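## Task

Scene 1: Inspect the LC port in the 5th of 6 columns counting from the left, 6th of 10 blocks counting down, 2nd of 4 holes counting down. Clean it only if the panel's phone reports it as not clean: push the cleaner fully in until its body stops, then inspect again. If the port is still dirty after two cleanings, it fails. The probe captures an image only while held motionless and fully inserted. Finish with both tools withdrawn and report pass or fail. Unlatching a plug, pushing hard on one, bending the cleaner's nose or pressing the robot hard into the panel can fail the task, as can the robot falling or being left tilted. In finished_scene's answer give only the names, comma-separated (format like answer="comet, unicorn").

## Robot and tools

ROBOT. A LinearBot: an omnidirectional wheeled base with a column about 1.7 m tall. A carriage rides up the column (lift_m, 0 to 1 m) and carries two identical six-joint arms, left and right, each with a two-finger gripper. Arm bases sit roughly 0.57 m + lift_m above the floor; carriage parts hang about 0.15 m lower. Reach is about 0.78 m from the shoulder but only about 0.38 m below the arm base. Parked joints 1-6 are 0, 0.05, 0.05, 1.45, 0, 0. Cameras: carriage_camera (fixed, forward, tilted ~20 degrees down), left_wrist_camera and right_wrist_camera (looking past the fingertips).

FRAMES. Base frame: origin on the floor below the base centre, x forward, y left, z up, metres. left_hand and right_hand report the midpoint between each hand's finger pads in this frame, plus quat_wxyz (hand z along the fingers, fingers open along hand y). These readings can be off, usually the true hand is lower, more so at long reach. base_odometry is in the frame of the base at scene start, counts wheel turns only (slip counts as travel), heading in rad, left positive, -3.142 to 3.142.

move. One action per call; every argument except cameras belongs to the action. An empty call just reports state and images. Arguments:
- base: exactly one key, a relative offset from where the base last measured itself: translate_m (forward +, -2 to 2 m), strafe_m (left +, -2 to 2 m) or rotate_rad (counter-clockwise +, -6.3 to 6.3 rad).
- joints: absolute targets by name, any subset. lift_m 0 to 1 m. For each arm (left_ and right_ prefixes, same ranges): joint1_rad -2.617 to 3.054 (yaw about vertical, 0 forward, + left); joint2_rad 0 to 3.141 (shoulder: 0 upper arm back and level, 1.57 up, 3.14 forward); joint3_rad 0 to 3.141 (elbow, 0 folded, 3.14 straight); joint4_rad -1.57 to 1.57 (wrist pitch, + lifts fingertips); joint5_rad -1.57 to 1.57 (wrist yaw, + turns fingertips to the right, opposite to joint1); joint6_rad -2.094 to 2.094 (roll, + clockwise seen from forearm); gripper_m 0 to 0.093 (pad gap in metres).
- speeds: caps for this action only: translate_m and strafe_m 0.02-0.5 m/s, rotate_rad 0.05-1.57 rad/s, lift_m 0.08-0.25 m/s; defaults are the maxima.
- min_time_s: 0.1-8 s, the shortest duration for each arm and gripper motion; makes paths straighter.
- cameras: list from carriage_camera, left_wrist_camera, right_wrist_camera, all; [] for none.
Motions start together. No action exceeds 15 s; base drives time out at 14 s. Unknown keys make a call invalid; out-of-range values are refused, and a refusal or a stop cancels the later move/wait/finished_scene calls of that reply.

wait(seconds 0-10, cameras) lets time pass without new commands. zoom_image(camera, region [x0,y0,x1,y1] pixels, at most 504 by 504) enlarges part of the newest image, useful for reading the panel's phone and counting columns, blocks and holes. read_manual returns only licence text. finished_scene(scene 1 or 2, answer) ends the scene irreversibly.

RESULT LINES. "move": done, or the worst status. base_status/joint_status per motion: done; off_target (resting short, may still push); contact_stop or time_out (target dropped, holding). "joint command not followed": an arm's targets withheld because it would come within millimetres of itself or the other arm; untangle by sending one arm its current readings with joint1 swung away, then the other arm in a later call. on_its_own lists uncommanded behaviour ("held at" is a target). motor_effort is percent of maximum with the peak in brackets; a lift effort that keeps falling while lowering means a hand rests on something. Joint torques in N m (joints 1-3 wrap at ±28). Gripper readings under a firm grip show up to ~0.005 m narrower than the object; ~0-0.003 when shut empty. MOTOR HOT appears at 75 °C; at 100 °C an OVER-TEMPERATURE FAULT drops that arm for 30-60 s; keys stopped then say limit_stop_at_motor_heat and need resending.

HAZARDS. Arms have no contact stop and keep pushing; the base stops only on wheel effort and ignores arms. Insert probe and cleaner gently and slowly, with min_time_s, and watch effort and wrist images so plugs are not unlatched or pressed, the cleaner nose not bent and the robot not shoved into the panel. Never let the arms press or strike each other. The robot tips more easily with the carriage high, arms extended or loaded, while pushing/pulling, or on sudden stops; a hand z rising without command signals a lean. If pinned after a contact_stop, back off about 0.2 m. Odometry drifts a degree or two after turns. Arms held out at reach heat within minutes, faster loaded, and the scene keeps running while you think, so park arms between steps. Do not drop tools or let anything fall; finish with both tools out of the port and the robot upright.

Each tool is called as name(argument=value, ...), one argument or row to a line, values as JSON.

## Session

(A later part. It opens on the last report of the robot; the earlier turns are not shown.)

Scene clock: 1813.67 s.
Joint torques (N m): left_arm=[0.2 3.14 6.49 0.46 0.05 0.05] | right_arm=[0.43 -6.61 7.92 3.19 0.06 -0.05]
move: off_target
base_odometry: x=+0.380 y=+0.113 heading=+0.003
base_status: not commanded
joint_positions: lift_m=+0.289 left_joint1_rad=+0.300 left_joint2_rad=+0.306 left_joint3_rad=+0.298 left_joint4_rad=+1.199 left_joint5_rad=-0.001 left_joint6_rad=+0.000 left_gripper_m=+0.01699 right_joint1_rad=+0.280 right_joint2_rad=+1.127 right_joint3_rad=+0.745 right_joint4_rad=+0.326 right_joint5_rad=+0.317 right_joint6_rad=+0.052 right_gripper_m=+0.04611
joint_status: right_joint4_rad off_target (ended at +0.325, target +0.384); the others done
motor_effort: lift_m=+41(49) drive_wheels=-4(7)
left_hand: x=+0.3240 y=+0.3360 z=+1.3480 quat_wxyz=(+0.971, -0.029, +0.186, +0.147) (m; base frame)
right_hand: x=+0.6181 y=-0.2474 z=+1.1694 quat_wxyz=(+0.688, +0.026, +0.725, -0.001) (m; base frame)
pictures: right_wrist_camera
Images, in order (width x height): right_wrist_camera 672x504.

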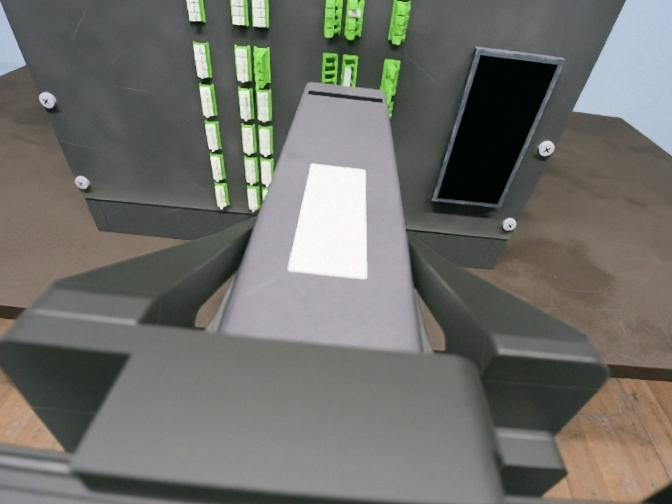

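move(
  joints={"lift_m": 0.2881},
  speeds={"lift_m": 0.08},
  cameras=[],
)

move(
  base={"translate_m": 0.002},
  speeds={"translate_m": 0.02},
  cameras=["right_wrist_camera"],
)

zoom_image(
  camera="right_wrist_camera",
  region=[335, 50, 365, 80],
)

Scene clock: 1823.23 s.
Joint torques (N m): left_arm=[0.2 3.04 6.5 0.48 0.05 0.05] | right_arm=[0.5 -6.6 8.03 3.21 0.06 -0.04]
move: done
base_odometry: x=+0.380 y=+0.113 heading=+0.003
base_status: not commanded
joint_positions: lift_m=+0.288 left_joint1_rad=+0.300 left_joint2_rad=+0.306 left_joint3_rad=+0.298 left_joint4_rad=+1.199 left_joint5_rad=-0.001 left_joint6_rad=+0.000 left_gripper_m=+0.01699 right_joint1_rad=+0.280 right_joint2_rad=+1.127 right_joint3_rad=+0.745 right_joint4_rad=+0.326 right_joint5_rad=+0.317 right_joint6_rad=+0.052 right_gripper_m=+0.04611
joint_status: all done
motor_effort: lift_m=+38(39) drive_wheels=-7(7)
left_hand: x=+0.3241 y=+0.3360 z=+1.3474 quat_wxyz=(+0.971, -0.029, +0.186, +0.147) (m; base frame)
right_hand: x=+0.6181 y=-0.2474 z=+1.1688 quat_wxyz=(+0.688, +0.026, +0.725, -0.001) (m; base frame)
pictures: none
No camera images: "cameras" was empty.

Scene clock: 1823.80 s.
Joint torques (N m): left_arm=[0.4 3.03 6.5 0.5 0.1 0.05] | right_arm=[0.23 -5.98 8.06 3.27 0.06 0]
move: done
base_odometry: x=+0.382 y=+0.113 heading=+0.003
base_status: done
joint_positions: lift_m=+0.288 left_joint1_rad=+0.300 left_joint2_rad=+0.306 left_joint3_rad=+0.298 left_joint4_rad=+1.198 left_joint5_rad=-0.001 left_joint6_rad=+0.000 left_gripper_m=+0.01699 right_joint1_rad=+0.283 right_joint2_rad=+1.121 right_joint3_rad=+0.745 right_joint4_rad=+0.325 right_joint5_rad=+0.318 right_joint6_rad=+0.052 right_gripper_m=+0.04611
joint_status: not commanded
motor_effort: lift_m=+39(40) drive_wheels=-5(6)
left_hand: x=+0.3242 y=+0.3361 z=+1.3473 quat_wxyz=(+0.971, -0.029, +0.187, +0.147) (m; base frame)
right_hand: x=+0.6169 y=-0.2469 z=+1.1708 quat_wxyz=(+0.690, +0.026, +0.724, +0.000) (m; base frame)
pictures: right_wrist_camera
Images, in order (width x height): right_wrist_camera 672x504.

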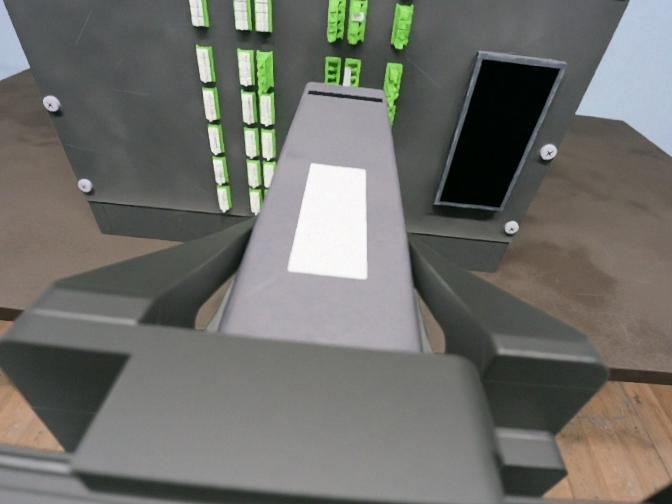

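Scaled by 16.800 from the camera's 672x504 image, which has a finer 960x720 frame.

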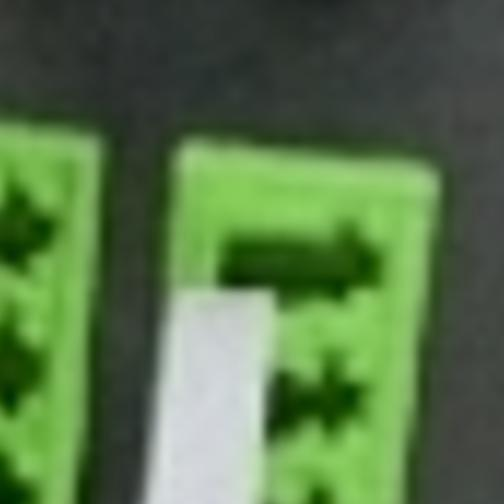

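move(
  base={"translate_m": -0.004},
  joints={"right_joint2_rad": 1.122},
  speeds={"translate_m": 0.02},
  cameras=[],
)

move(
  joints={"lift_m": 0.2845},
  speeds={"lift_m": 0.08},
  cameras=["right_wrist_camera"],
)

zoom_image(
  camera="right_wrist_camera",
  region=[335, 50, 365, 80],
)

Scene clock: 1848.60 s.
Joint torques (N m): left_arm=[0.12 3.04 6.5 0.49 0.05 0.04] | right_arm=[0.25 -4.14 7.98 3.21 0.04 -0.07]
move: done
base_odometry: x=+0.378 y=+0.113 heading=+0.003
base_status: done
joint_positions: lift_m=+0.288 left_joint1_rad=+0.300 left_joint2_rad=+0.306 left_joint3_rad=+0.298 left_joint4_rad=+1.198 left_joint5_rad=-0.001 left_joint6_rad=+0.000 left_gripper_m=+0.01699 right_joint1_rad=+0.283 right_joint2_rad=+1.121 right_joint3_rad=+0.745 right_joint4_rad=+0.325 right_joint5_rad=+0.318 right_joint6_rad=+0.052 right_gripper_m=+0.04611
joint_status: all done
motor_effort: lift_m=+38(39) drive_wheels=+0(9)
left_hand: x=+0.3242 y=+0.3361 z=+1.3473 quat_wxyz=(+0.971, -0.029, +0.187, +0.147) (m; base frame)
right_hand: x=+0.6169 y=-0.2469 z=+1.1708 quat_wxyz=(+0.690, +0.026, +0.724, +0.000) (m; base frame)
pictures: none
No camera images: "cameras" was empty.

Scene clock: 1849.07 s.
Joint torques (N m): left_arm=[0.2 2.92 6.49 0.48 0.05 0.05] | right_arm=[0.21 -4.01 7.97 3.22 0.04 -0.05]
move: done
base_odometry: x=+0.378 y=+0.113 heading=+0.003
base_status: not commanded
joint_positions: lift_m=+0.285 left_joint1_rad=+0.300 left_joint2_rad=+0.306 left_joint3_rad=+0.298 left_joint4_rad=+1.198 left_joint5_rad=-0.001 left_joint6_rad=+0.000 left_gripper_m=+0.01699 right_joint1_rad=+0.283 right_joint2_rad=+1.121 right_joint3_rad=+0.745 right_joint4_rad=+0.324 right_joint5_rad=+0.318 right_joint6_rad=+0.053 right_gripper_m=+0.04611
joint_status: all done
motor_effort: lift_m=+38(41) drive_wheels=+0(2)
left_hand: x=+0.3242 y=+0.3361 z=+1.3437 quat_wxyz=(+0.971, -0.029, +0.187, +0.147) (m; base frame)
right_hand: x=+0.6169 y=-0.2469 z=+1.1669 quat_wxyz=(+0.689, +0.026, +0.724, +0.000) (m; base frame)
pictures: right_wrist_camera
Images, in order (width x height): right_wrist_camera 672x504.

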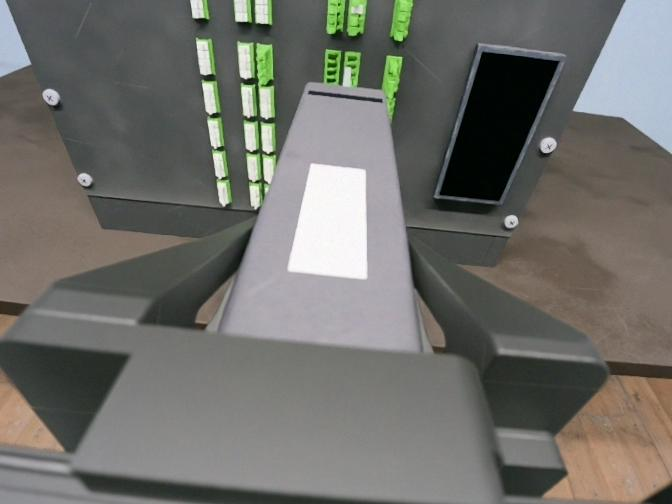

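Scaled by 16.800 from the camera's 672x504 image, which has a finer 960x720 frame.

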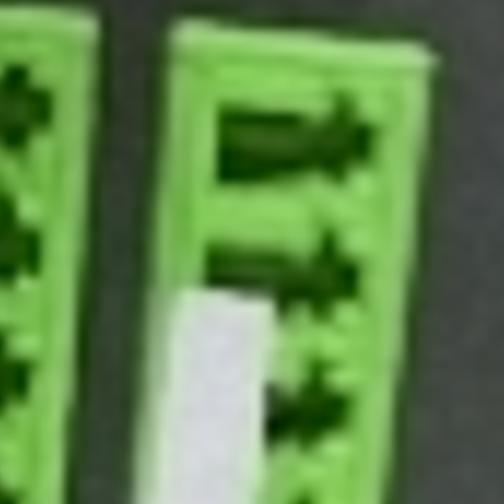

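move(
  base={"strafe_m": -0.003},
  joints={"lift_m": 0.2854},
  speeds={"strafe_m": 0.02, "lift_m": 0.08},
  cameras=["right_wrist_camera"],
)

zoom_image(
  camera="right_wrist_camera",
  region=[335, 50, 365, 80],
)

Scene clock: 1889.77 s.
Joint torques (N m): left_arm=[-0.03 3.03 6.5 0.48 0.08 0.05] | right_arm=[0.29 -3.99 8.03 3.23 0 -0.06]
move: done
base_odometry: x=+0.378 y=+0.110 heading=+0.003
base_status: done
joint_positions: lift_m=+0.285 left_joint1_rad=+0.300 left_joint2_rad=+0.306 left_joint3_rad=+0.298 left_joint4_rad=+1.198 left_joint5_rad=-0.001 left_joint6_rad=+0.000 left_gripper_m=+0.01699 right_joint1_rad=+0.283 right_joint2_rad=+1.121 right_joint3_rad=+0.745 right_joint4_rad=+0.325 right_joint5_rad=+0.320 right_joint6_rad=+0.053 right_gripper_m=+0.04611
joint_status: all done
motor_effort: lift_m=+41(46) drive_wheels=+0(8)
left_hand: x=+0.3243 y=+0.3360 z=+1.3443 quat_wxyz=(+0.971, -0.029, +0.187, +0.147) (m; base frame)
right_hand: x=+0.6169 y=-0.2473 z=+1.1678 quat_wxyz=(+0.690, +0.027, +0.723, +0.000) (m; base frame)
pictures: right_wrist_camera
Images, in order (width x height): right_wrist_camera 672x504.

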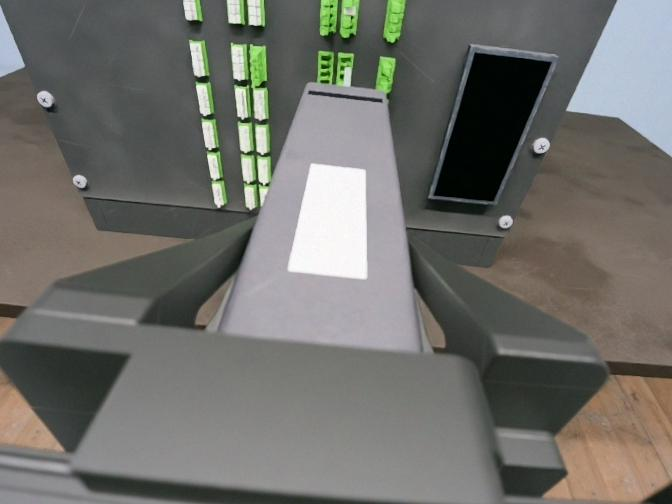

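Scaled by 16.800 from the camera's 672x504 image, which has a finer 960x720 frame.

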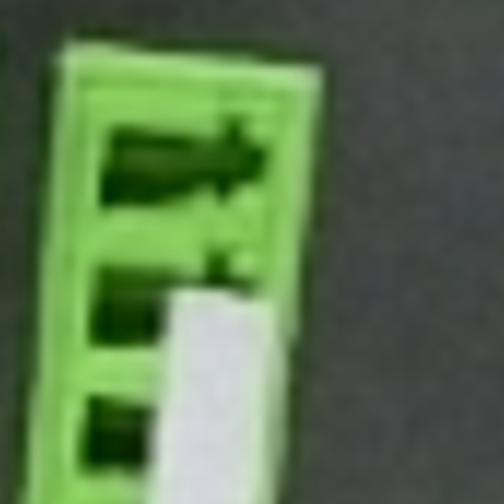

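move(
  base={"strafe_m": 0.003},
  speeds={"strafe_m": 0.02},
  cameras=["right_wrist_camera"],
)

zoom_image(
  camera="right_wrist_camera",
  region=[335, 50, 365, 80],
)

Scene clock: 1902.57 s.
Joint torques (N m): left_arm=[0.21 3.03 6.5 0.44 0 0.05] | right_arm=[0.13 -4.08 7.94 3.19 0.01 -0.06]
move: done
base_odometry: x=+0.378 y=+0.113 heading=+0.003
base_status: done
joint_positions: lift_m=+0.285 left_joint1_rad=+0.300 left_joint2_rad=+0.306 left_joint3_rad=+0.298 left_joint4_rad=+1.198 left_joint5_rad=-0.001 left_joint6_rad=+0.000 left_gripper_m=+0.01699 right_joint1_rad=+0.284 right_joint2_rad=+1.121 right_joint3_rad=+0.745 right_joint4_rad=+0.325 right_joint5_rad=+0.321 right_joint6_rad=+0.053 right_gripper_m=+0.04611
joint_status: not commanded
motor_effort: lift_m=+42(43) drive_wheels=+0(8)
left_hand: x=+0.3243 y=+0.3360 z=+1.3443 quat_wxyz=(+0.971, -0.029, +0.187, +0.147) (m; base frame)
right_hand: x=+0.6169 y=-0.2471 z=+1.1678 quat_wxyz=(+0.690, +0.027, +0.723, +0.000) (m; base frame)
pictures: right_wrist_camera
Images, in order (width x height): right_wrist_camera 672x504.

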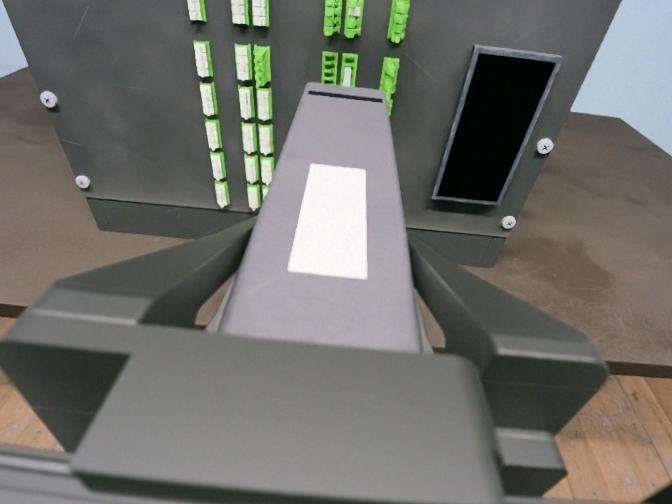

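Scaled by 16.800 from the camera's 672x504 image, which has a finer 960x720 frame.

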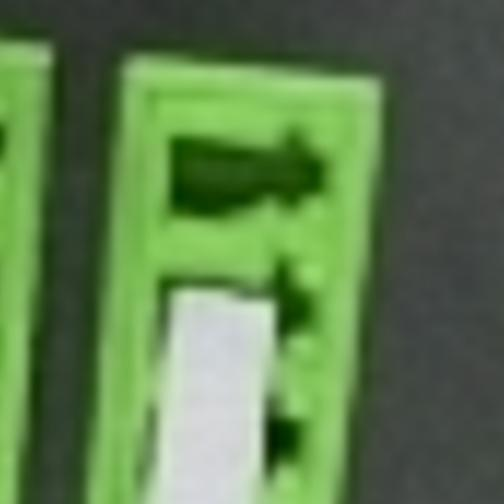

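move(
  base={"translate_m": 0.003},
  joints={"lift_m": 0.2849},
  speeds={"translate_m": 0.02, "lift_m": 0.08},
  cameras=["right_wrist_camera"],
)

zoom_image(
  camera="right_wrist_camera",
  region=[335, 50, 365, 80],
)

Scene clock: 1919.57 s.
Joint torques (N m): left_arm=[0.18 3 6.58 0.53 0.05 0.05] | right_arm=[0.17 -4.04 8.13 3.18 0.01 -0.07]
move: done
base_odometry: x=+0.381 y=+0.113 heading=+0.003
base_status: done
joint_positions: lift_m=+0.285 left_joint1_rad=+0.300 left_joint2_rad=+0.306 left_joint3_rad=+0.298 left_joint4_rad=+1.199 left_joint5_rad=-0.001 left_joint6_rad=+0.000 left_gripper_m=+0.01699 right_joint1_rad=+0.284 right_joint2_rad=+1.121 right_joint3_rad=+0.745 right_joint4_rad=+0.325 right_joint5_rad=+0.321 right_joint6_rad=+0.053 right_gripper_m=+0.04611
joint_status: all done
motor_effort: lift_m=+38(39) drive_wheels=-5(7)
left_hand: x=+0.3242 y=+0.3360 z=+1.3442 quat_wxyz=(+0.971, -0.029, +0.187, +0.147) (m; base frame)
right_hand: x=+0.6169 y=-0.2471 z=+1.1676 quat_wxyz=(+0.690, +0.027, +0.723, +0.000) (m; base frame)
pictures: right_wrist_camera
Images, in order (width x height): right_wrist_camera 672x504.

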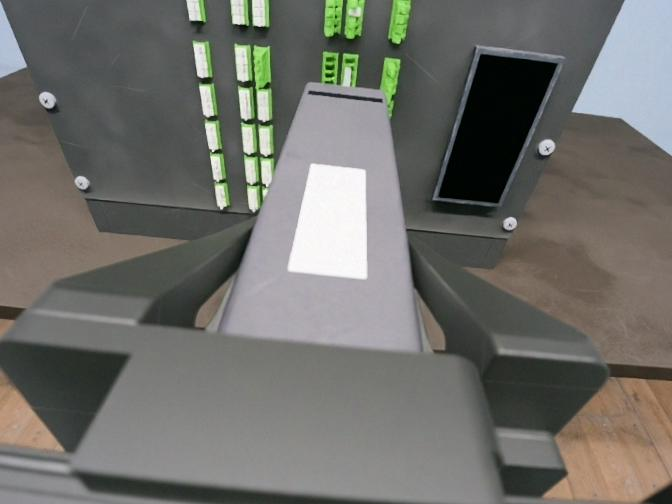

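Scaled by 16.800 from the camera's 672x504 image, which has a finer 960x720 frame.

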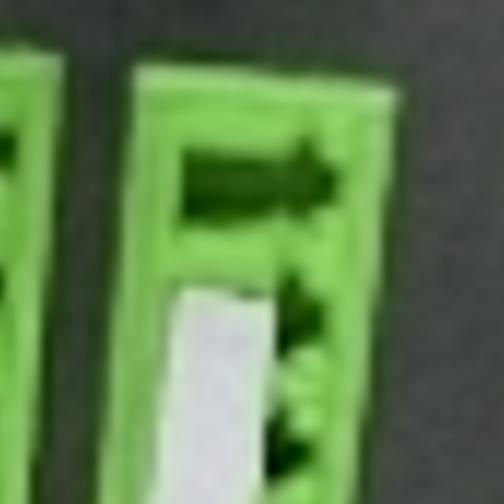

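move(
  base={"translate_m": 0.0015},
  joints={"lift_m": 0.2845},
  speeds={"translate_m": 0.02, "lift_m": 0.08},
  cameras=["right_wrist_camera"],
)

zoom_image(
  camera="right_wrist_camera",
  region=[335, 50, 365, 80],
)

Scene clock: 1925.77 s.
Joint torques (N m): left_arm=[0.18 3.03 6.5 0.5 0.06 0.05] | right_arm=[0.14 -4.27 8.05 3.19 0.01 -0.07]
move: done
base_odometry: x=+0.382 y=+0.114 heading=+0.003
base_status: done
joint_positions: lift_m=+0.285 left_joint1_rad=+0.300 left_joint2_rad=+0.306 left_joint3_rad=+0.298 left_joint4_rad=+1.198 left_joint5_rad=-0.001 left_joint6_rad=+0.000 left_gripper_m=+0.01699 right_joint1_rad=+0.284 right_joint2_rad=+1.122 right_joint3_rad=+0.745 right_joint4_rad=+0.327 right_joint5_rad=+0.322 right_joint6_rad=+0.053 right_gripper_m=+0.04611
joint_status: all done
motor_effort: lift_m=+37(38) drive_wheels=-5(7)
left_hand: x=+0.3244 y=+0.3361 z=+1.3438 quat_wxyz=(+0.971, -0.029, +0.187, +0.147) (m; base frame)
right_hand: x=+0.6171 y=-0.2471 z=+1.1673 quat_wxyz=(+0.690, +0.027, +0.723, +0.000) (m; base frame)
pictures: right_wrist_camera
Images, in order (width x height): right_wrist_camera 672x504.

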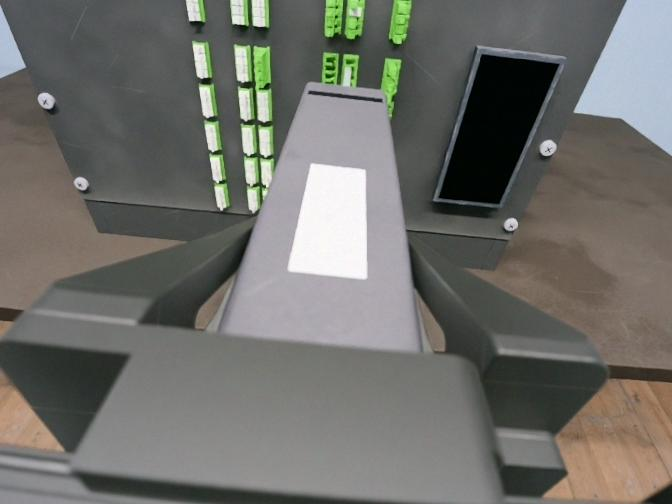

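Scaled by 16.800 from the camera's 672x504 image, which has a finer 960x720 frame.

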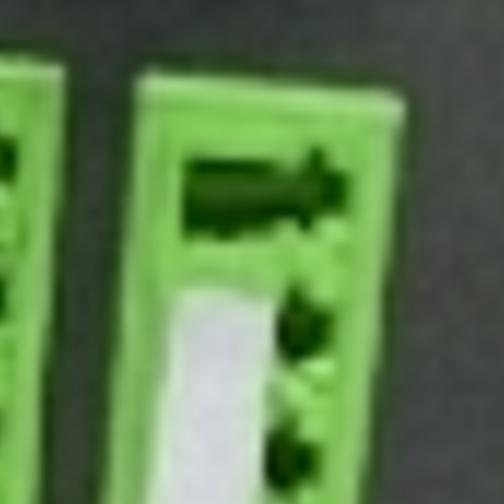

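move(
  joints={"lift_m": 0.2837},
  speeds={"lift_m": 0.08},
  cameras=["right_wrist_camera"],
)

zoom_image(
  camera="right_wrist_camera",
  region=[335, 50, 365, 80],
)

Scene clock: 1931.57 s.
Joint torques (N m): left_arm=[0.21 3.04 6.46 0.51 0.05 0.05] | right_arm=[0.13 -4.22 7.97 3.19 -0.02 -0.07]
move: done
base_odometry: x=+0.382 y=+0.114 heading=+0.003
base_status: not commanded
joint_positions: lift_m=+0.284 left_joint1_rad=+0.300 left_joint2_rad=+0.306 left_joint3_rad=+0.298 left_joint4_rad=+1.198 left_joint5_rad=-0.001 left_joint6_rad=+0.000 left_gripper_m=+0.01699 right_joint1_rad=+0.284 right_joint2_rad=+1.122 right_joint3_rad=+0.745 right_joint4_rad=+0.328 right_joint5_rad=+0.322 right_joint6_rad=+0.053 right_gripper_m=+0.04611
joint_status: all done
motor_effort: lift_m=+36(39) drive_wheels=-6(6)
left_hand: x=+0.3244 y=+0.3361 z=+1.3429 quat_wxyz=(+0.971, -0.029, +0.187, +0.147) (m; base frame)
right_hand: x=+0.6171 y=-0.2471 z=+1.1666 quat_wxyz=(+0.690, +0.028, +0.723, +0.000) (m; base frame)
pictures: right_wrist_camera
Images, in order (width x height): right_wrist_camera 672x504.

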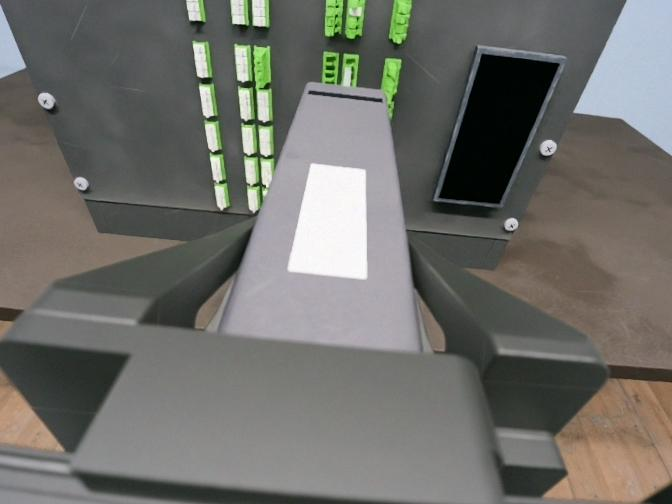

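Scaled by 16.800 from the camera's 672x504 image, which has a finer 960x720 frame.

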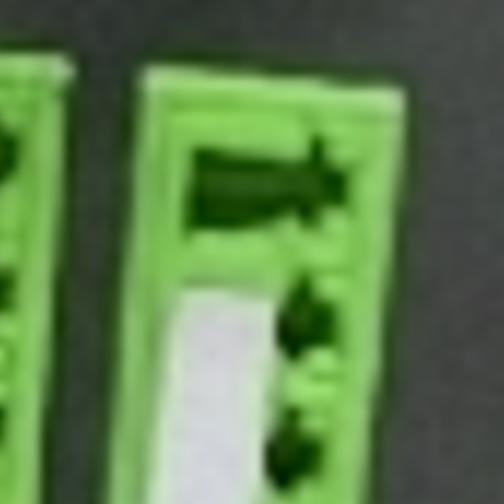

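move(
  base={"translate_m": 0.003},
  speeds={"translate_m": 0.02},
  cameras=["right_wrist_camera"],
)

zoom_image(
  camera="right_wrist_camera",
  region=[335, 50, 365, 80],
)

Scene clock: 1937.93 s.
Joint torques (N m): left_arm=[0.18 3.26 6.56 0.46 0.09 0.05] | right_arm=[0.13 -4.14 7.97 3.16 0.02 -0.07]
move: done
base_odometry: x=+0.385 y=+0.114 heading=+0.004
base_status: done
joint_positions: lift_m=+0.284 left_joint1_rad=+0.300 left_joint2_rad=+0.306 left_joint3_rad=+0.298 left_joint4_rad=+1.198 left_joint5_rad=-0.001 left_joint6_rad=+0.000 left_gripper_m=+0.01699 right_joint1_rad=+0.284 right_joint2_rad=+1.122 right_joint3_rad=+0.745 right_joint4_rad=+0.329 right_joint5_rad=+0.322 right_joint6_rad=+0.053 right_gripper_m=+0.04611
joint_status: not commanded
motor_effort: lift_m=+38(38) drive_wheels=-6(8)
left_hand: x=+0.3242 y=+0.3361 z=+1.3430 quat_wxyz=(+0.971, -0.029, +0.187, +0.147) (m; base frame)
right_hand: x=+0.6171 y=-0.2471 z=+1.1668 quat_wxyz=(+0.691, +0.028, +0.723, +0.000) (m; base frame)
pictures: right_wrist_camera
Images, in order (width x height): right_wrist_camera 672x504.

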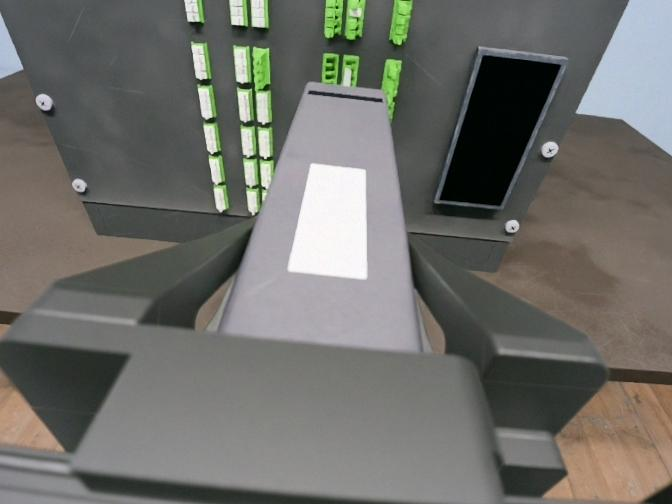

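Scaled by 16.800 from the camera's 672x504 image, which has a finer 960x720 frame.

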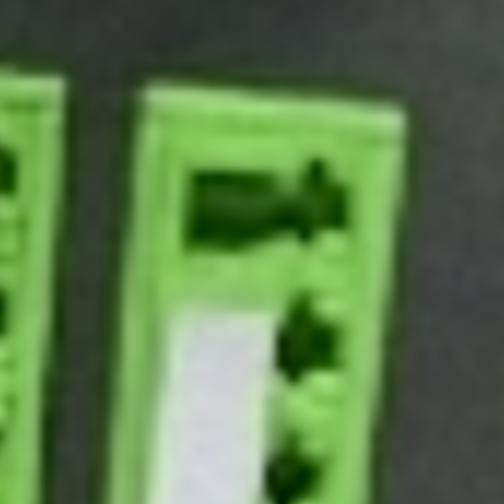

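move(
  base={"translate_m": 0.003},
  speeds={"translate_m": 0.02},
  cameras=["right_wrist_camera"],
)

zoom_image(
  camera="right_wrist_camera",
  region=[335, 50, 365, 80],
)

Scene clock: 1943.13 s.
Joint torques (N m): left_arm=[0.24 3.15 6.64 0.47 0.06 0.05] | right_arm=[0.1 -4.1 7.99 3.19 0 -0.08]
move: done
base_odometry: x=+0.388 y=+0.114 heading=+0.004
base_status: done
joint_positions: lift_m=+0.284 left_joint1_rad=+0.300 left_joint2_rad=+0.306 left_joint3_rad=+0.298 left_joint4_rad=+1.199 left_joint5_rad=-0.002 left_joint6_rad=+0.000 left_gripper_m=+0.01699 right_joint1_rad=+0.284 right_joint2_rad=+1.122 right_joint3_rad=+0.745 right_joint4_rad=+0.329 right_joint5_rad=+0.322 right_joint6_rad=+0.053 right_gripper_m=+0.04611
joint_status: not commanded
motor_effort: lift_m=+38(38) drive_wheels=-7(9)
left_hand: x=+0.3240 y=+0.3361 z=+1.3431 quat_wxyz=(+0.971, -0.029, +0.186, +0.147) (m; base frame)
right_hand: x=+0.6171 y=-0.2471 z=+1.1668 quat_wxyz=(+0.691, +0.028, +0.723, +0.000) (m; base frame)
pictures: right_wrist_camera
Images, in order (width x height): right_wrist_camera 672x504.

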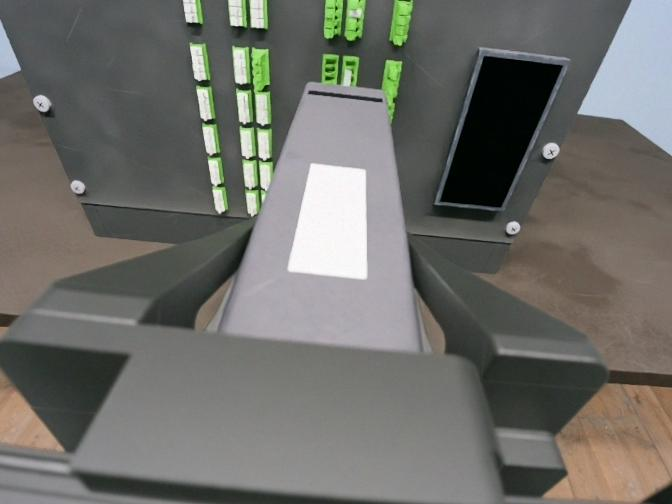

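Scaled by 16.800 from the camera's 672x504 image, which has a finer 960x720 frame.

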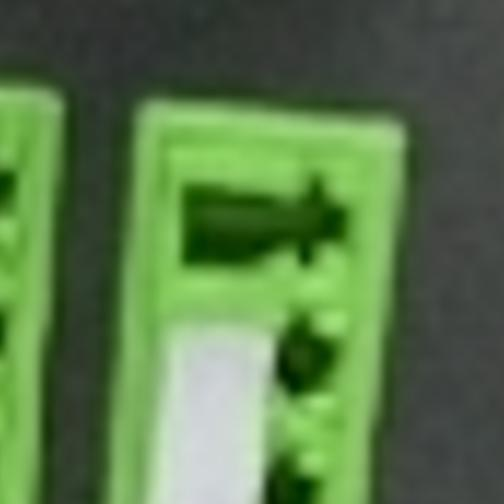

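move(
  base={"translate_m": 0.003},
  speeds={"translate_m": 0.02},
  cameras=["right_wrist_camera"],
)

zoom_image(
  camera="right_wrist_camera",
  region=[335, 50, 365, 80],
)

Scene clock: 1946.93 s.
Joint torques (N m): left_arm=[0.03 3.15 6.41 0.41 0.06 0.05] | right_arm=[0.2 -4.07 7.91 3.14 0.01 -0.09]
move: done
base_odometry: x=+0.391 y=+0.114 heading=+0.005
base_status: done
joint_positions: lift_m=+0.284 left_joint1_rad=+0.300 left_joint2_rad=+0.306 left_joint3_rad=+0.298 left_joint4_rad=+1.199 left_joint5_rad=-0.002 left_joint6_rad=+0.000 left_gripper_m=+0.01699 right_joint1_rad=+0.284 right_joint2_rad=+1.122 right_joint3_rad=+0.745 right_joint4_rad=+0.329 right_joint5_rad=+0.322 right_joint6_rad=+0.053 right_gripper_m=+0.04611
joint_status: not commanded
motor_effort: lift_m=+38(39) drive_wheels=-7(10)
left_hand: x=+0.3240 y=+0.3361 z=+1.3431 quat_wxyz=(+0.971, -0.029, +0.186, +0.147) (m; base frame)
right_hand: x=+0.6171 y=-0.2471 z=+1.1668 quat_wxyz=(+0.691, +0.028, +0.723, +0.000) (m; base frame)
pictures: right_wrist_camera
Images, in order (width x height): right_wrist_camera 672x504.

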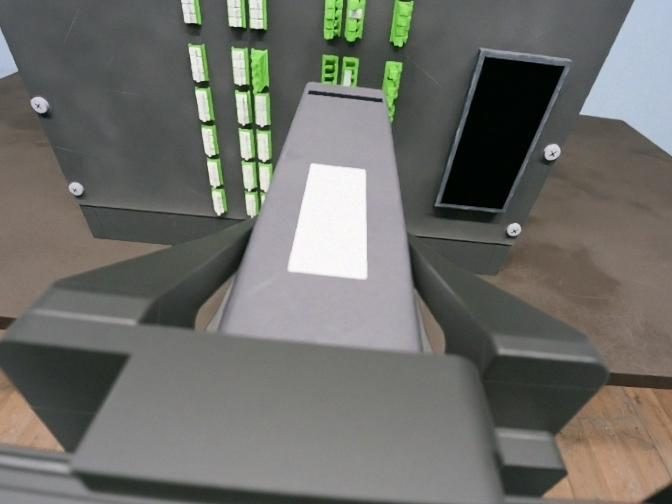

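Scaled by 16.800 from the camera's 672x504 image, which has a finer 960x720 frame.

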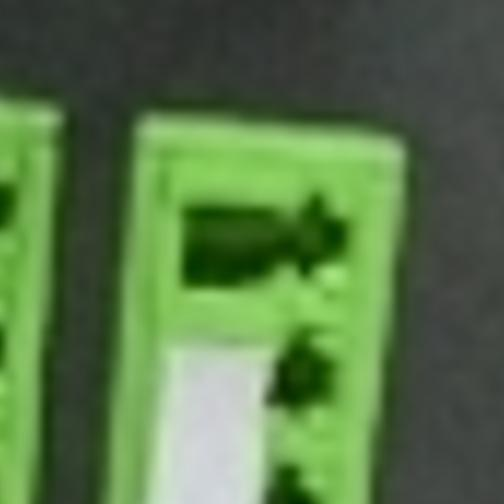

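move(
  base={"translate_m": 0.002},
  speeds={"translate_m": 0.02},
  cameras=["right_wrist_camera"],
)

zoom_image(
  camera="right_wrist_camera",
  region=[335, 50, 365, 80],
)

Scene clock: 1952.90 s.
Joint torques (N m): left_arm=[0.17 2.88 6.76 0.48 0.05 0.05] | right_arm=[0.21 -4.22 7.97 3.17 -0.01 -0.07]
move: done
base_odometry: x=+0.393 y=+0.114 heading=+0.005
base_status: done
joint_positions: lift_m=+0.284 left_joint1_rad=+0.300 left_joint2_rad=+0.306 left_joint3_rad=+0.298 left_joint4_rad=+1.198 left_joint5_rad=-0.001 left_joint6_rad=+0.000 left_gripper_m=+0.01699 right_joint1_rad=+0.284 right_joint2_rad=+1.122 right_joint3_rad=+0.745 right_joint4_rad=+0.329 right_joint5_rad=+0.323 right_joint6_rad=+0.053 right_gripper_m=+0.04611
joint_status: not commanded
motor_effort: lift_m=+37(38) drive_wheels=-6(11)
left_hand: x=+0.3242 y=+0.3361 z=+1.3430 quat_wxyz=(+0.971, -0.029, +0.187, +0.147) (m; base frame)
right_hand: x=+0.6171 y=-0.2473 z=+1.1668 quat_wxyz=(+0.691, +0.028, +0.723, -0.001) (m; base frame)
pictures: right_wrist_camera
Images, in order (width x height): right_wrist_camera 672x504.

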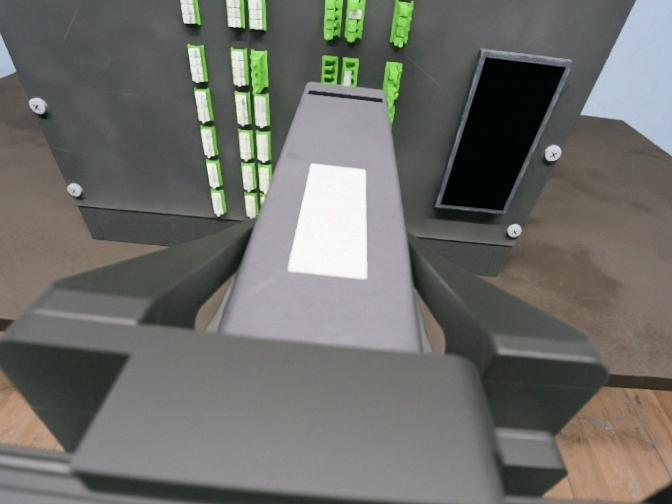

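Scaled by 16.800 from the camera's 672x504 image, which has a finer 960x720 frame.

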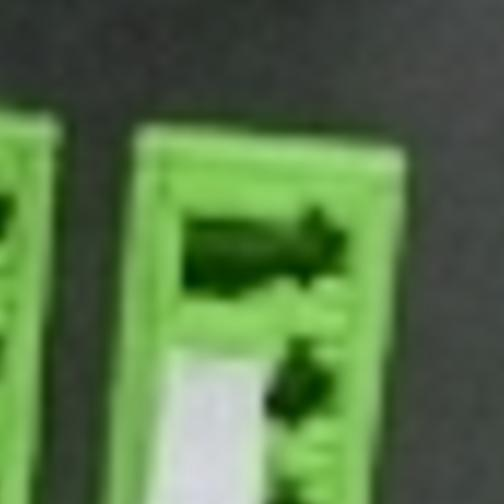

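move(
  base={"translate_m": 0.003},
  speeds={"translate_m": 0.02},
  cameras=["right_wrist_camera"],
)

zoom_image(
  camera="right_wrist_camera",
  region=[335, 50, 365, 80],
)

Scene clock: 1959.80 s.
Joint torques (N m): left_arm=[0.18 3.04 6.53 0.49 0.01 0.05] | right_arm=[-0.01 -4.11 7.99 3.19 -0.07 -0.07]
move: done
base_odometry: x=+0.396 y=+0.114 heading=+0.006
base_status: done
joint_positions: lift_m=+0.284 left_joint1_rad=+0.300 left_joint2_rad=+0.306 left_joint3_rad=+0.298 left_joint4_rad=+1.198 left_joint5_rad=-0.001 left_joint6_rad=+0.000 left_gripper_m=+0.01699 right_joint1_rad=+0.284 right_joint2_rad=+1.122 right_joint3_rad=+0.745 right_joint4_rad=+0.328 right_joint5_rad=+0.331 right_joint6_rad=+0.053 right_gripper_m=+0.04611
joint_status: not commanded
motor_effort: lift_m=+37(38) drive_wheels=-6(10)
left_hand: x=+0.3242 y=+0.3361 z=+1.3430 quat_wxyz=(+0.971, -0.029, +0.187, +0.147) (m; base frame)
right_hand: x=+0.6169 y=-0.2487 z=+1.1667 quat_wxyz=(+0.690, +0.031, +0.723, -0.004) (m; base frame)
pictures: right_wrist_camera
Images, in order (width x height): right_wrist_camera 672x504.

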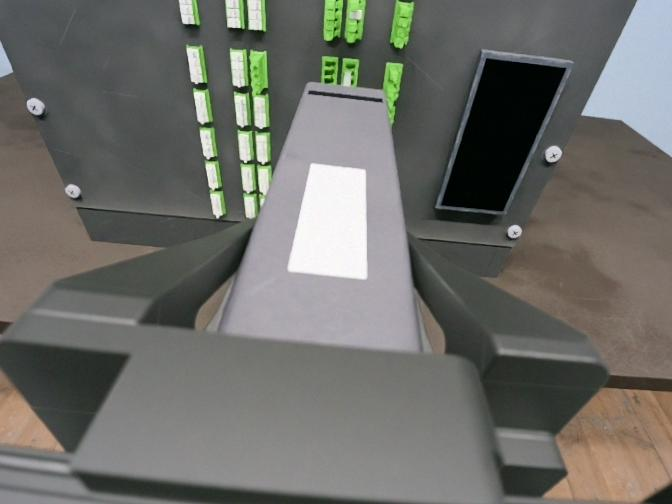

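Scaled by 16.800 from the camera's 672x504 image, which has a finer 960x720 frame.

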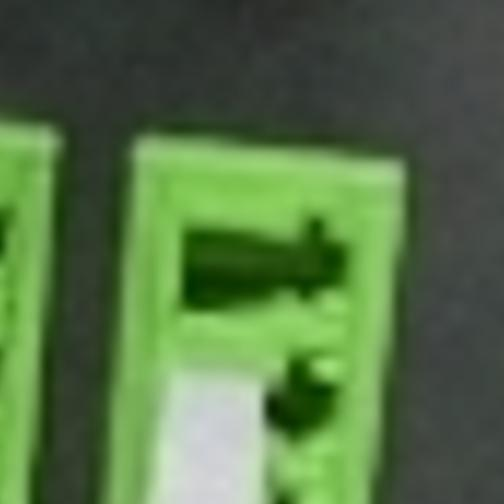

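move(
  base={"strafe_m": -0.002},
  speeds={"strafe_m": 0.02},
  cameras=["right_wrist_camera"],
)

zoom_image(
  camera="right_wrist_camera",
  region=[335, 50, 365, 80],
)

Scene clock: 1978.33 s.
Joint torques (N m): left_arm=[-0.03 3 6.49 0.46 -0.01 0.05] | right_arm=[0.1 -4.05 7.99 3.18 -0.12 -0.07]
move: done
base_odometry: x=+0.396 y=+0.113 heading=+0.006
base_status: done
joint_positions: lift_m=+0.284 left_joint1_rad=+0.300 left_joint2_rad=+0.306 left_joint3_rad=+0.298 left_joint4_rad=+1.198 left_joint5_rad=-0.001 left_joint6_rad=+0.000 left_gripper_m=+0.01699 right_joint1_rad=+0.284 right_joint2_rad=+1.122 right_joint3_rad=+0.745 right_joint4_rad=+0.328 right_joint5_rad=+0.331 right_joint6_rad=+0.053 right_gripper_m=+0.04611
joint_status: not commanded
motor_effort: lift_m=+37(38) drive_wheels=+1(11)
left_hand: x=+0.3242 y=+0.3360 z=+1.3430 quat_wxyz=(+0.971, -0.029, +0.187, +0.147) (m; base frame)
right_hand: x=+0.6169 y=-0.2485 z=+1.1667 quat_wxyz=(+0.690, +0.030, +0.723, -0.003) (m; base frame)
pictures: right_wrist_camera
Images, in order (width x height): right_wrist_camera 672x504.

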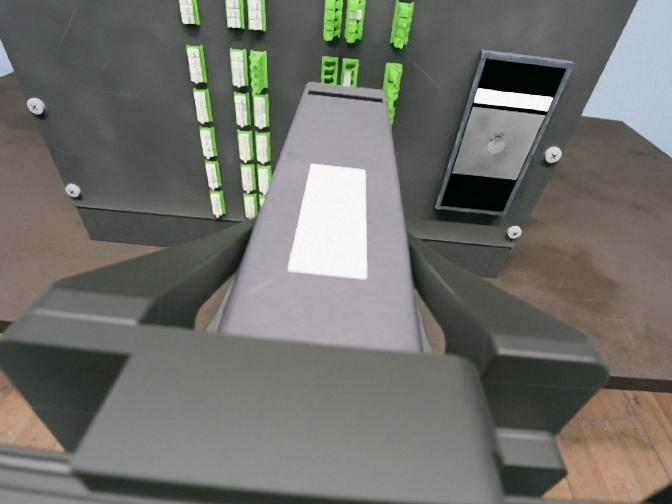

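Scaled by 16.800 from the camera's 672x504 image, which has a finer 960x720 frame.

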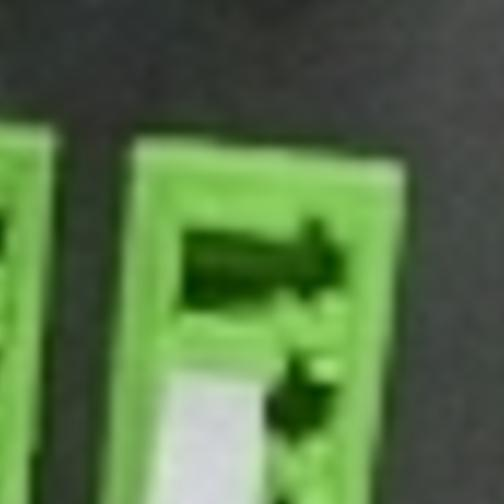

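The phone shows a picture now.

move(
  cameras=["right_wrist_camera", "carriage_camera"],
)

zoom_image(
  camera="right_wrist_camera",
  region=[430, 40, 580, 220],
)

zoom_image(
  camera="right_wrist_camera",
  region=[460, 84, 560, 184],
)

Scene clock: 1983.03 s.
Joint torques (N m): left_arm=[0.14 3.03 6.49 0.49 0.05 0.04] | right_arm=[0.17 -4.12 8.12 3.18 -0.08 -0.05]
base_odometry: x=+0.396 y=+0.113 heading=+0.006
base_status: done
joint_positions: lift_m=+0.284 left_joint1_rad=+0.300 left_joint2_rad=+0.306 left_joint3_rad=+0.298 left_joint4_rad=+1.198 left_joint5_rad=-0.001 left_joint6_rad=+0.000 left_gripper_m=+0.01699 right_joint1_rad=+0.284 right_joint2_rad=+1.122 right_joint3_rad=+0.745 right_joint4_rad=+0.328 right_joint5_rad=+0.331 right_joint6_rad=+0.053 right_gripper_m=+0.04611
joint_status: not commanded
motor_effort: lift_m=+37(38) drive_wheels=+1(11)
left_hand: x=+0.3242 y=+0.3360 z=+1.3430 quat_wxyz=(+0.971, -0.029, +0.187, +0.147) (m; base frame)
right_hand: x=+0.6169 y=-0.2485 z=+1.1667 quat_wxyz=(+0.690, +0.030, +0.723, -0.003) (m; base frame)
pictures: carriage_camera, right_wrist_camera
Images, in order (width x height): carriage_camera 672x504, right_wrist_camera 672x504.

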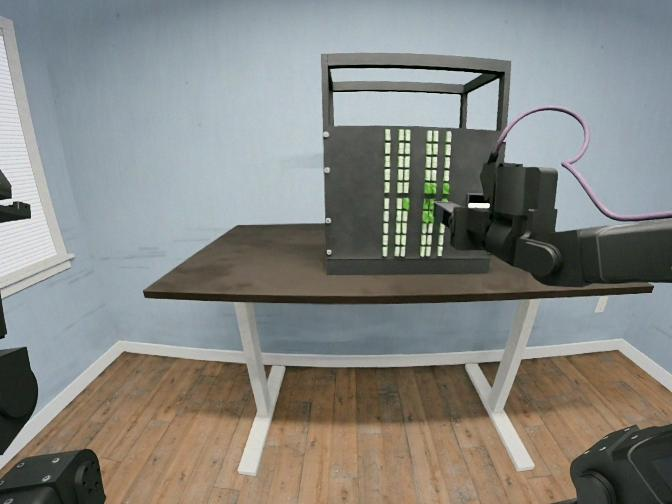

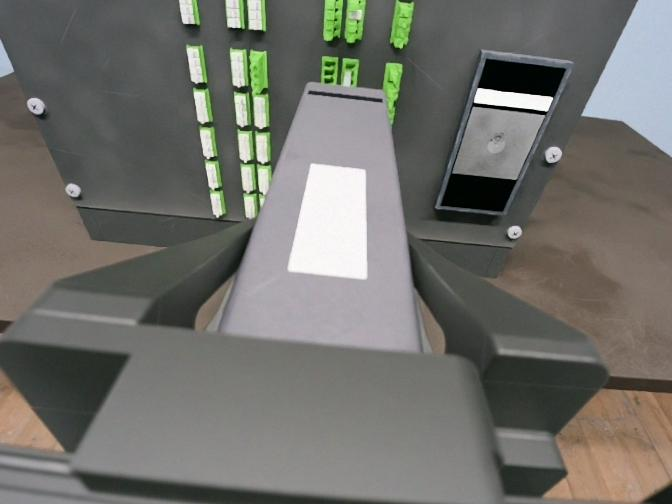

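Scaled by 2.800 from the camera's 672x504 image, which has a finer 960x720 frame.

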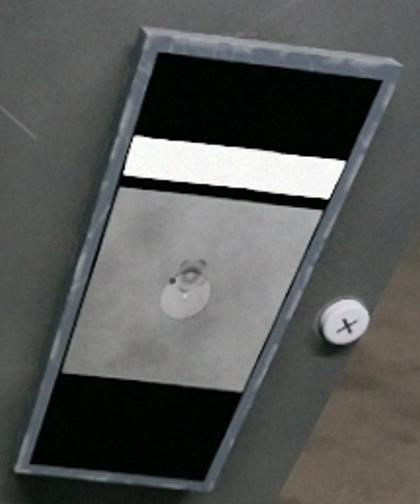

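Scaled by 5.040 from the camera's 672x504 image, which has a finer 960x720 frame.

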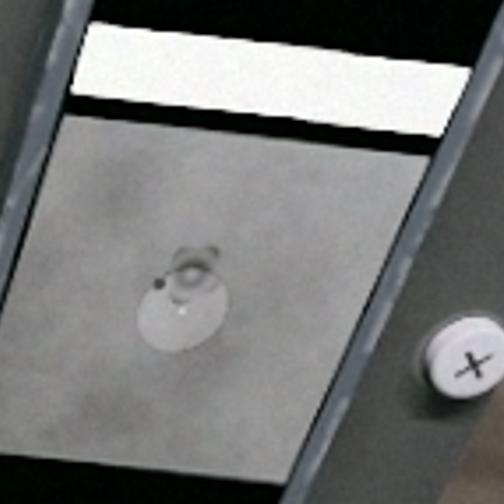

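zoom_image(
  camera="right_wrist_camera",
  region=[470, 80, 560, 115],
)

zoom_image(
  camera="right_wrist_camera",
  region=[480, 122, 520, 162],
)

Scaled by 5.600 from the camera's 672x504 image, which has a finer 960x720 frame.

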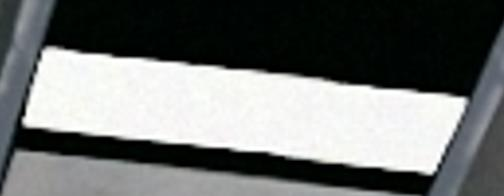

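Scaled by 12.600 from the camera's 672x504 image, which has a finer 960x720 frame.

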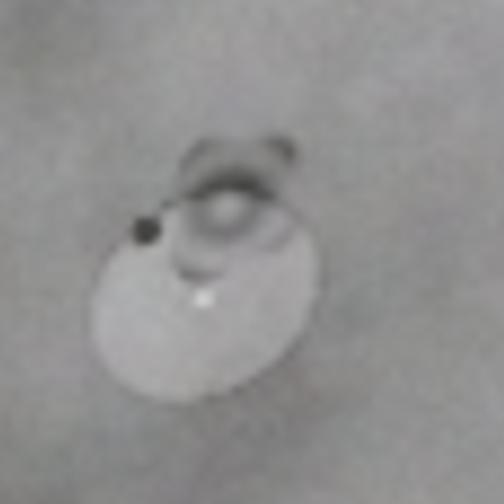

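move(
  base={"translate_m": -0.006},
  speeds={"translate_m": 0.02},
  cameras=["right_wrist_camera"],
)

Scene clock: 1995.93 s.
Joint torques (N m): left_arm=[0.16 3.21 6.32 0.49 0.02 0.05] | right_arm=[0.13 -4.14 8.03 3.18 -0.1 -0.06]
move: done
base_odometry: x=+0.390 y=+0.112 heading=+0.006
base_status: done
joint_positions: lift_m=+0.284 left_joint1_rad=+0.300 left_joint2_rad=+0.306 left_joint3_rad=+0.298 left_joint4_rad=+1.199 left_joint5_rad=-0.001 left_joint6_rad=+0.000 left_gripper_m=+0.01699 right_joint1_rad=+0.284 right_joint2_rad=+1.122 right_joint3_rad=+0.745 right_joint4_rad=+0.328 right_joint5_rad=+0.330 right_joint6_rad=+0.053 right_gripper_m=+0.04611
joint_status: not commanded
motor_effort: lift_m=+37(38) drive_wheels=+2(11)
left_hand: x=+0.3242 y=+0.3360 z=+1.3430 quat_wxyz=(+0.971, -0.029, +0.187, +0.147) (m; base frame)
right_hand: x=+0.6169 y=-0.2484 z=+1.1669 quat_wxyz=(+0.691, +0.030, +0.723, -0.003) (m; base frame)
pictures: right_wrist_camera
Images, in order (width x height): right_wrist_camera 672x504.

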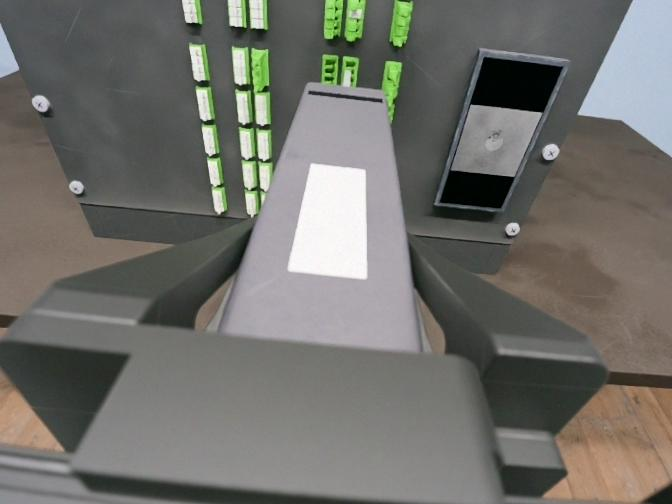

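move(
  base={"translate_m": -0.006},
  speeds={"translate_m": 0.02},
  cameras=["right_wrist_camera"],
)

zoom_image(
  camera="right_wrist_camera",
  region=[335, 50, 365, 80],
)

Scene clock: 2001.83 s.
Joint torques (N m): left_arm=[0.25 3.03 6.5 0.47 0.06 0.05] | right_arm=[0.13 -4.22 7.99 3.17 -0.08 -0.06]
move: done
base_odometry: x=+0.384 y=+0.112 heading=+0.005
base_status: done
joint_positions: lift_m=+0.284 left_joint1_rad=+0.300 left_joint2_rad=+0.306 left_joint3_rad=+0.298 left_joint4_rad=+1.199 left_joint5_rad=-0.001 left_joint6_rad=+0.000 left_gripper_m=+0.01699 right_joint1_rad=+0.284 right_joint2_rad=+1.122 right_joint3_rad=+0.745 right_joint4_rad=+0.328 right_joint5_rad=+0.328 right_joint6_rad=+0.053 right_gripper_m=+0.04611
joint_status: not commanded
motor_effort: lift_m=+37(38) drive_wheels=+2(11)
left_hand: x=+0.3241 y=+0.3360 z=+1.3430 quat_wxyz=(+0.971, -0.029, +0.187, +0.147) (m; base frame)
right_hand: x=+0.6170 y=-0.2481 z=+1.1669 quat_wxyz=(+0.691, +0.030, +0.723, -0.002) (m; base frame)
pictures: right_wrist_camera
Images, in order (width x height): right_wrist_camera 672x504.

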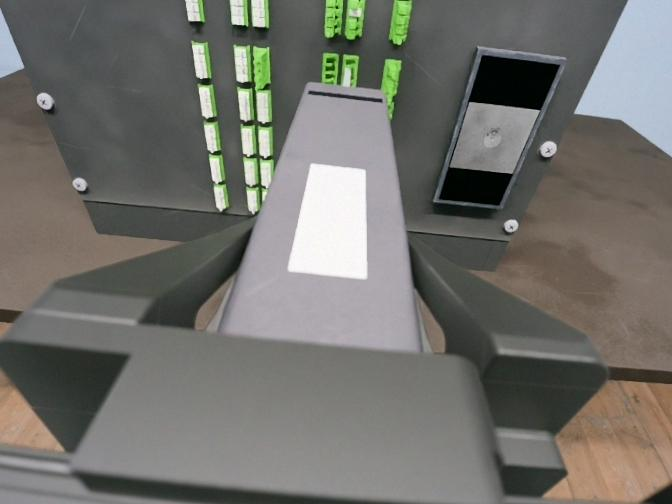

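Scaled by 16.800 from the camera's 672x504 image, which has a finer 960x720 frame.

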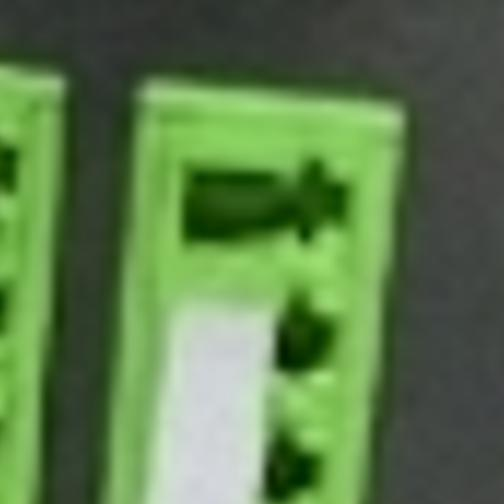

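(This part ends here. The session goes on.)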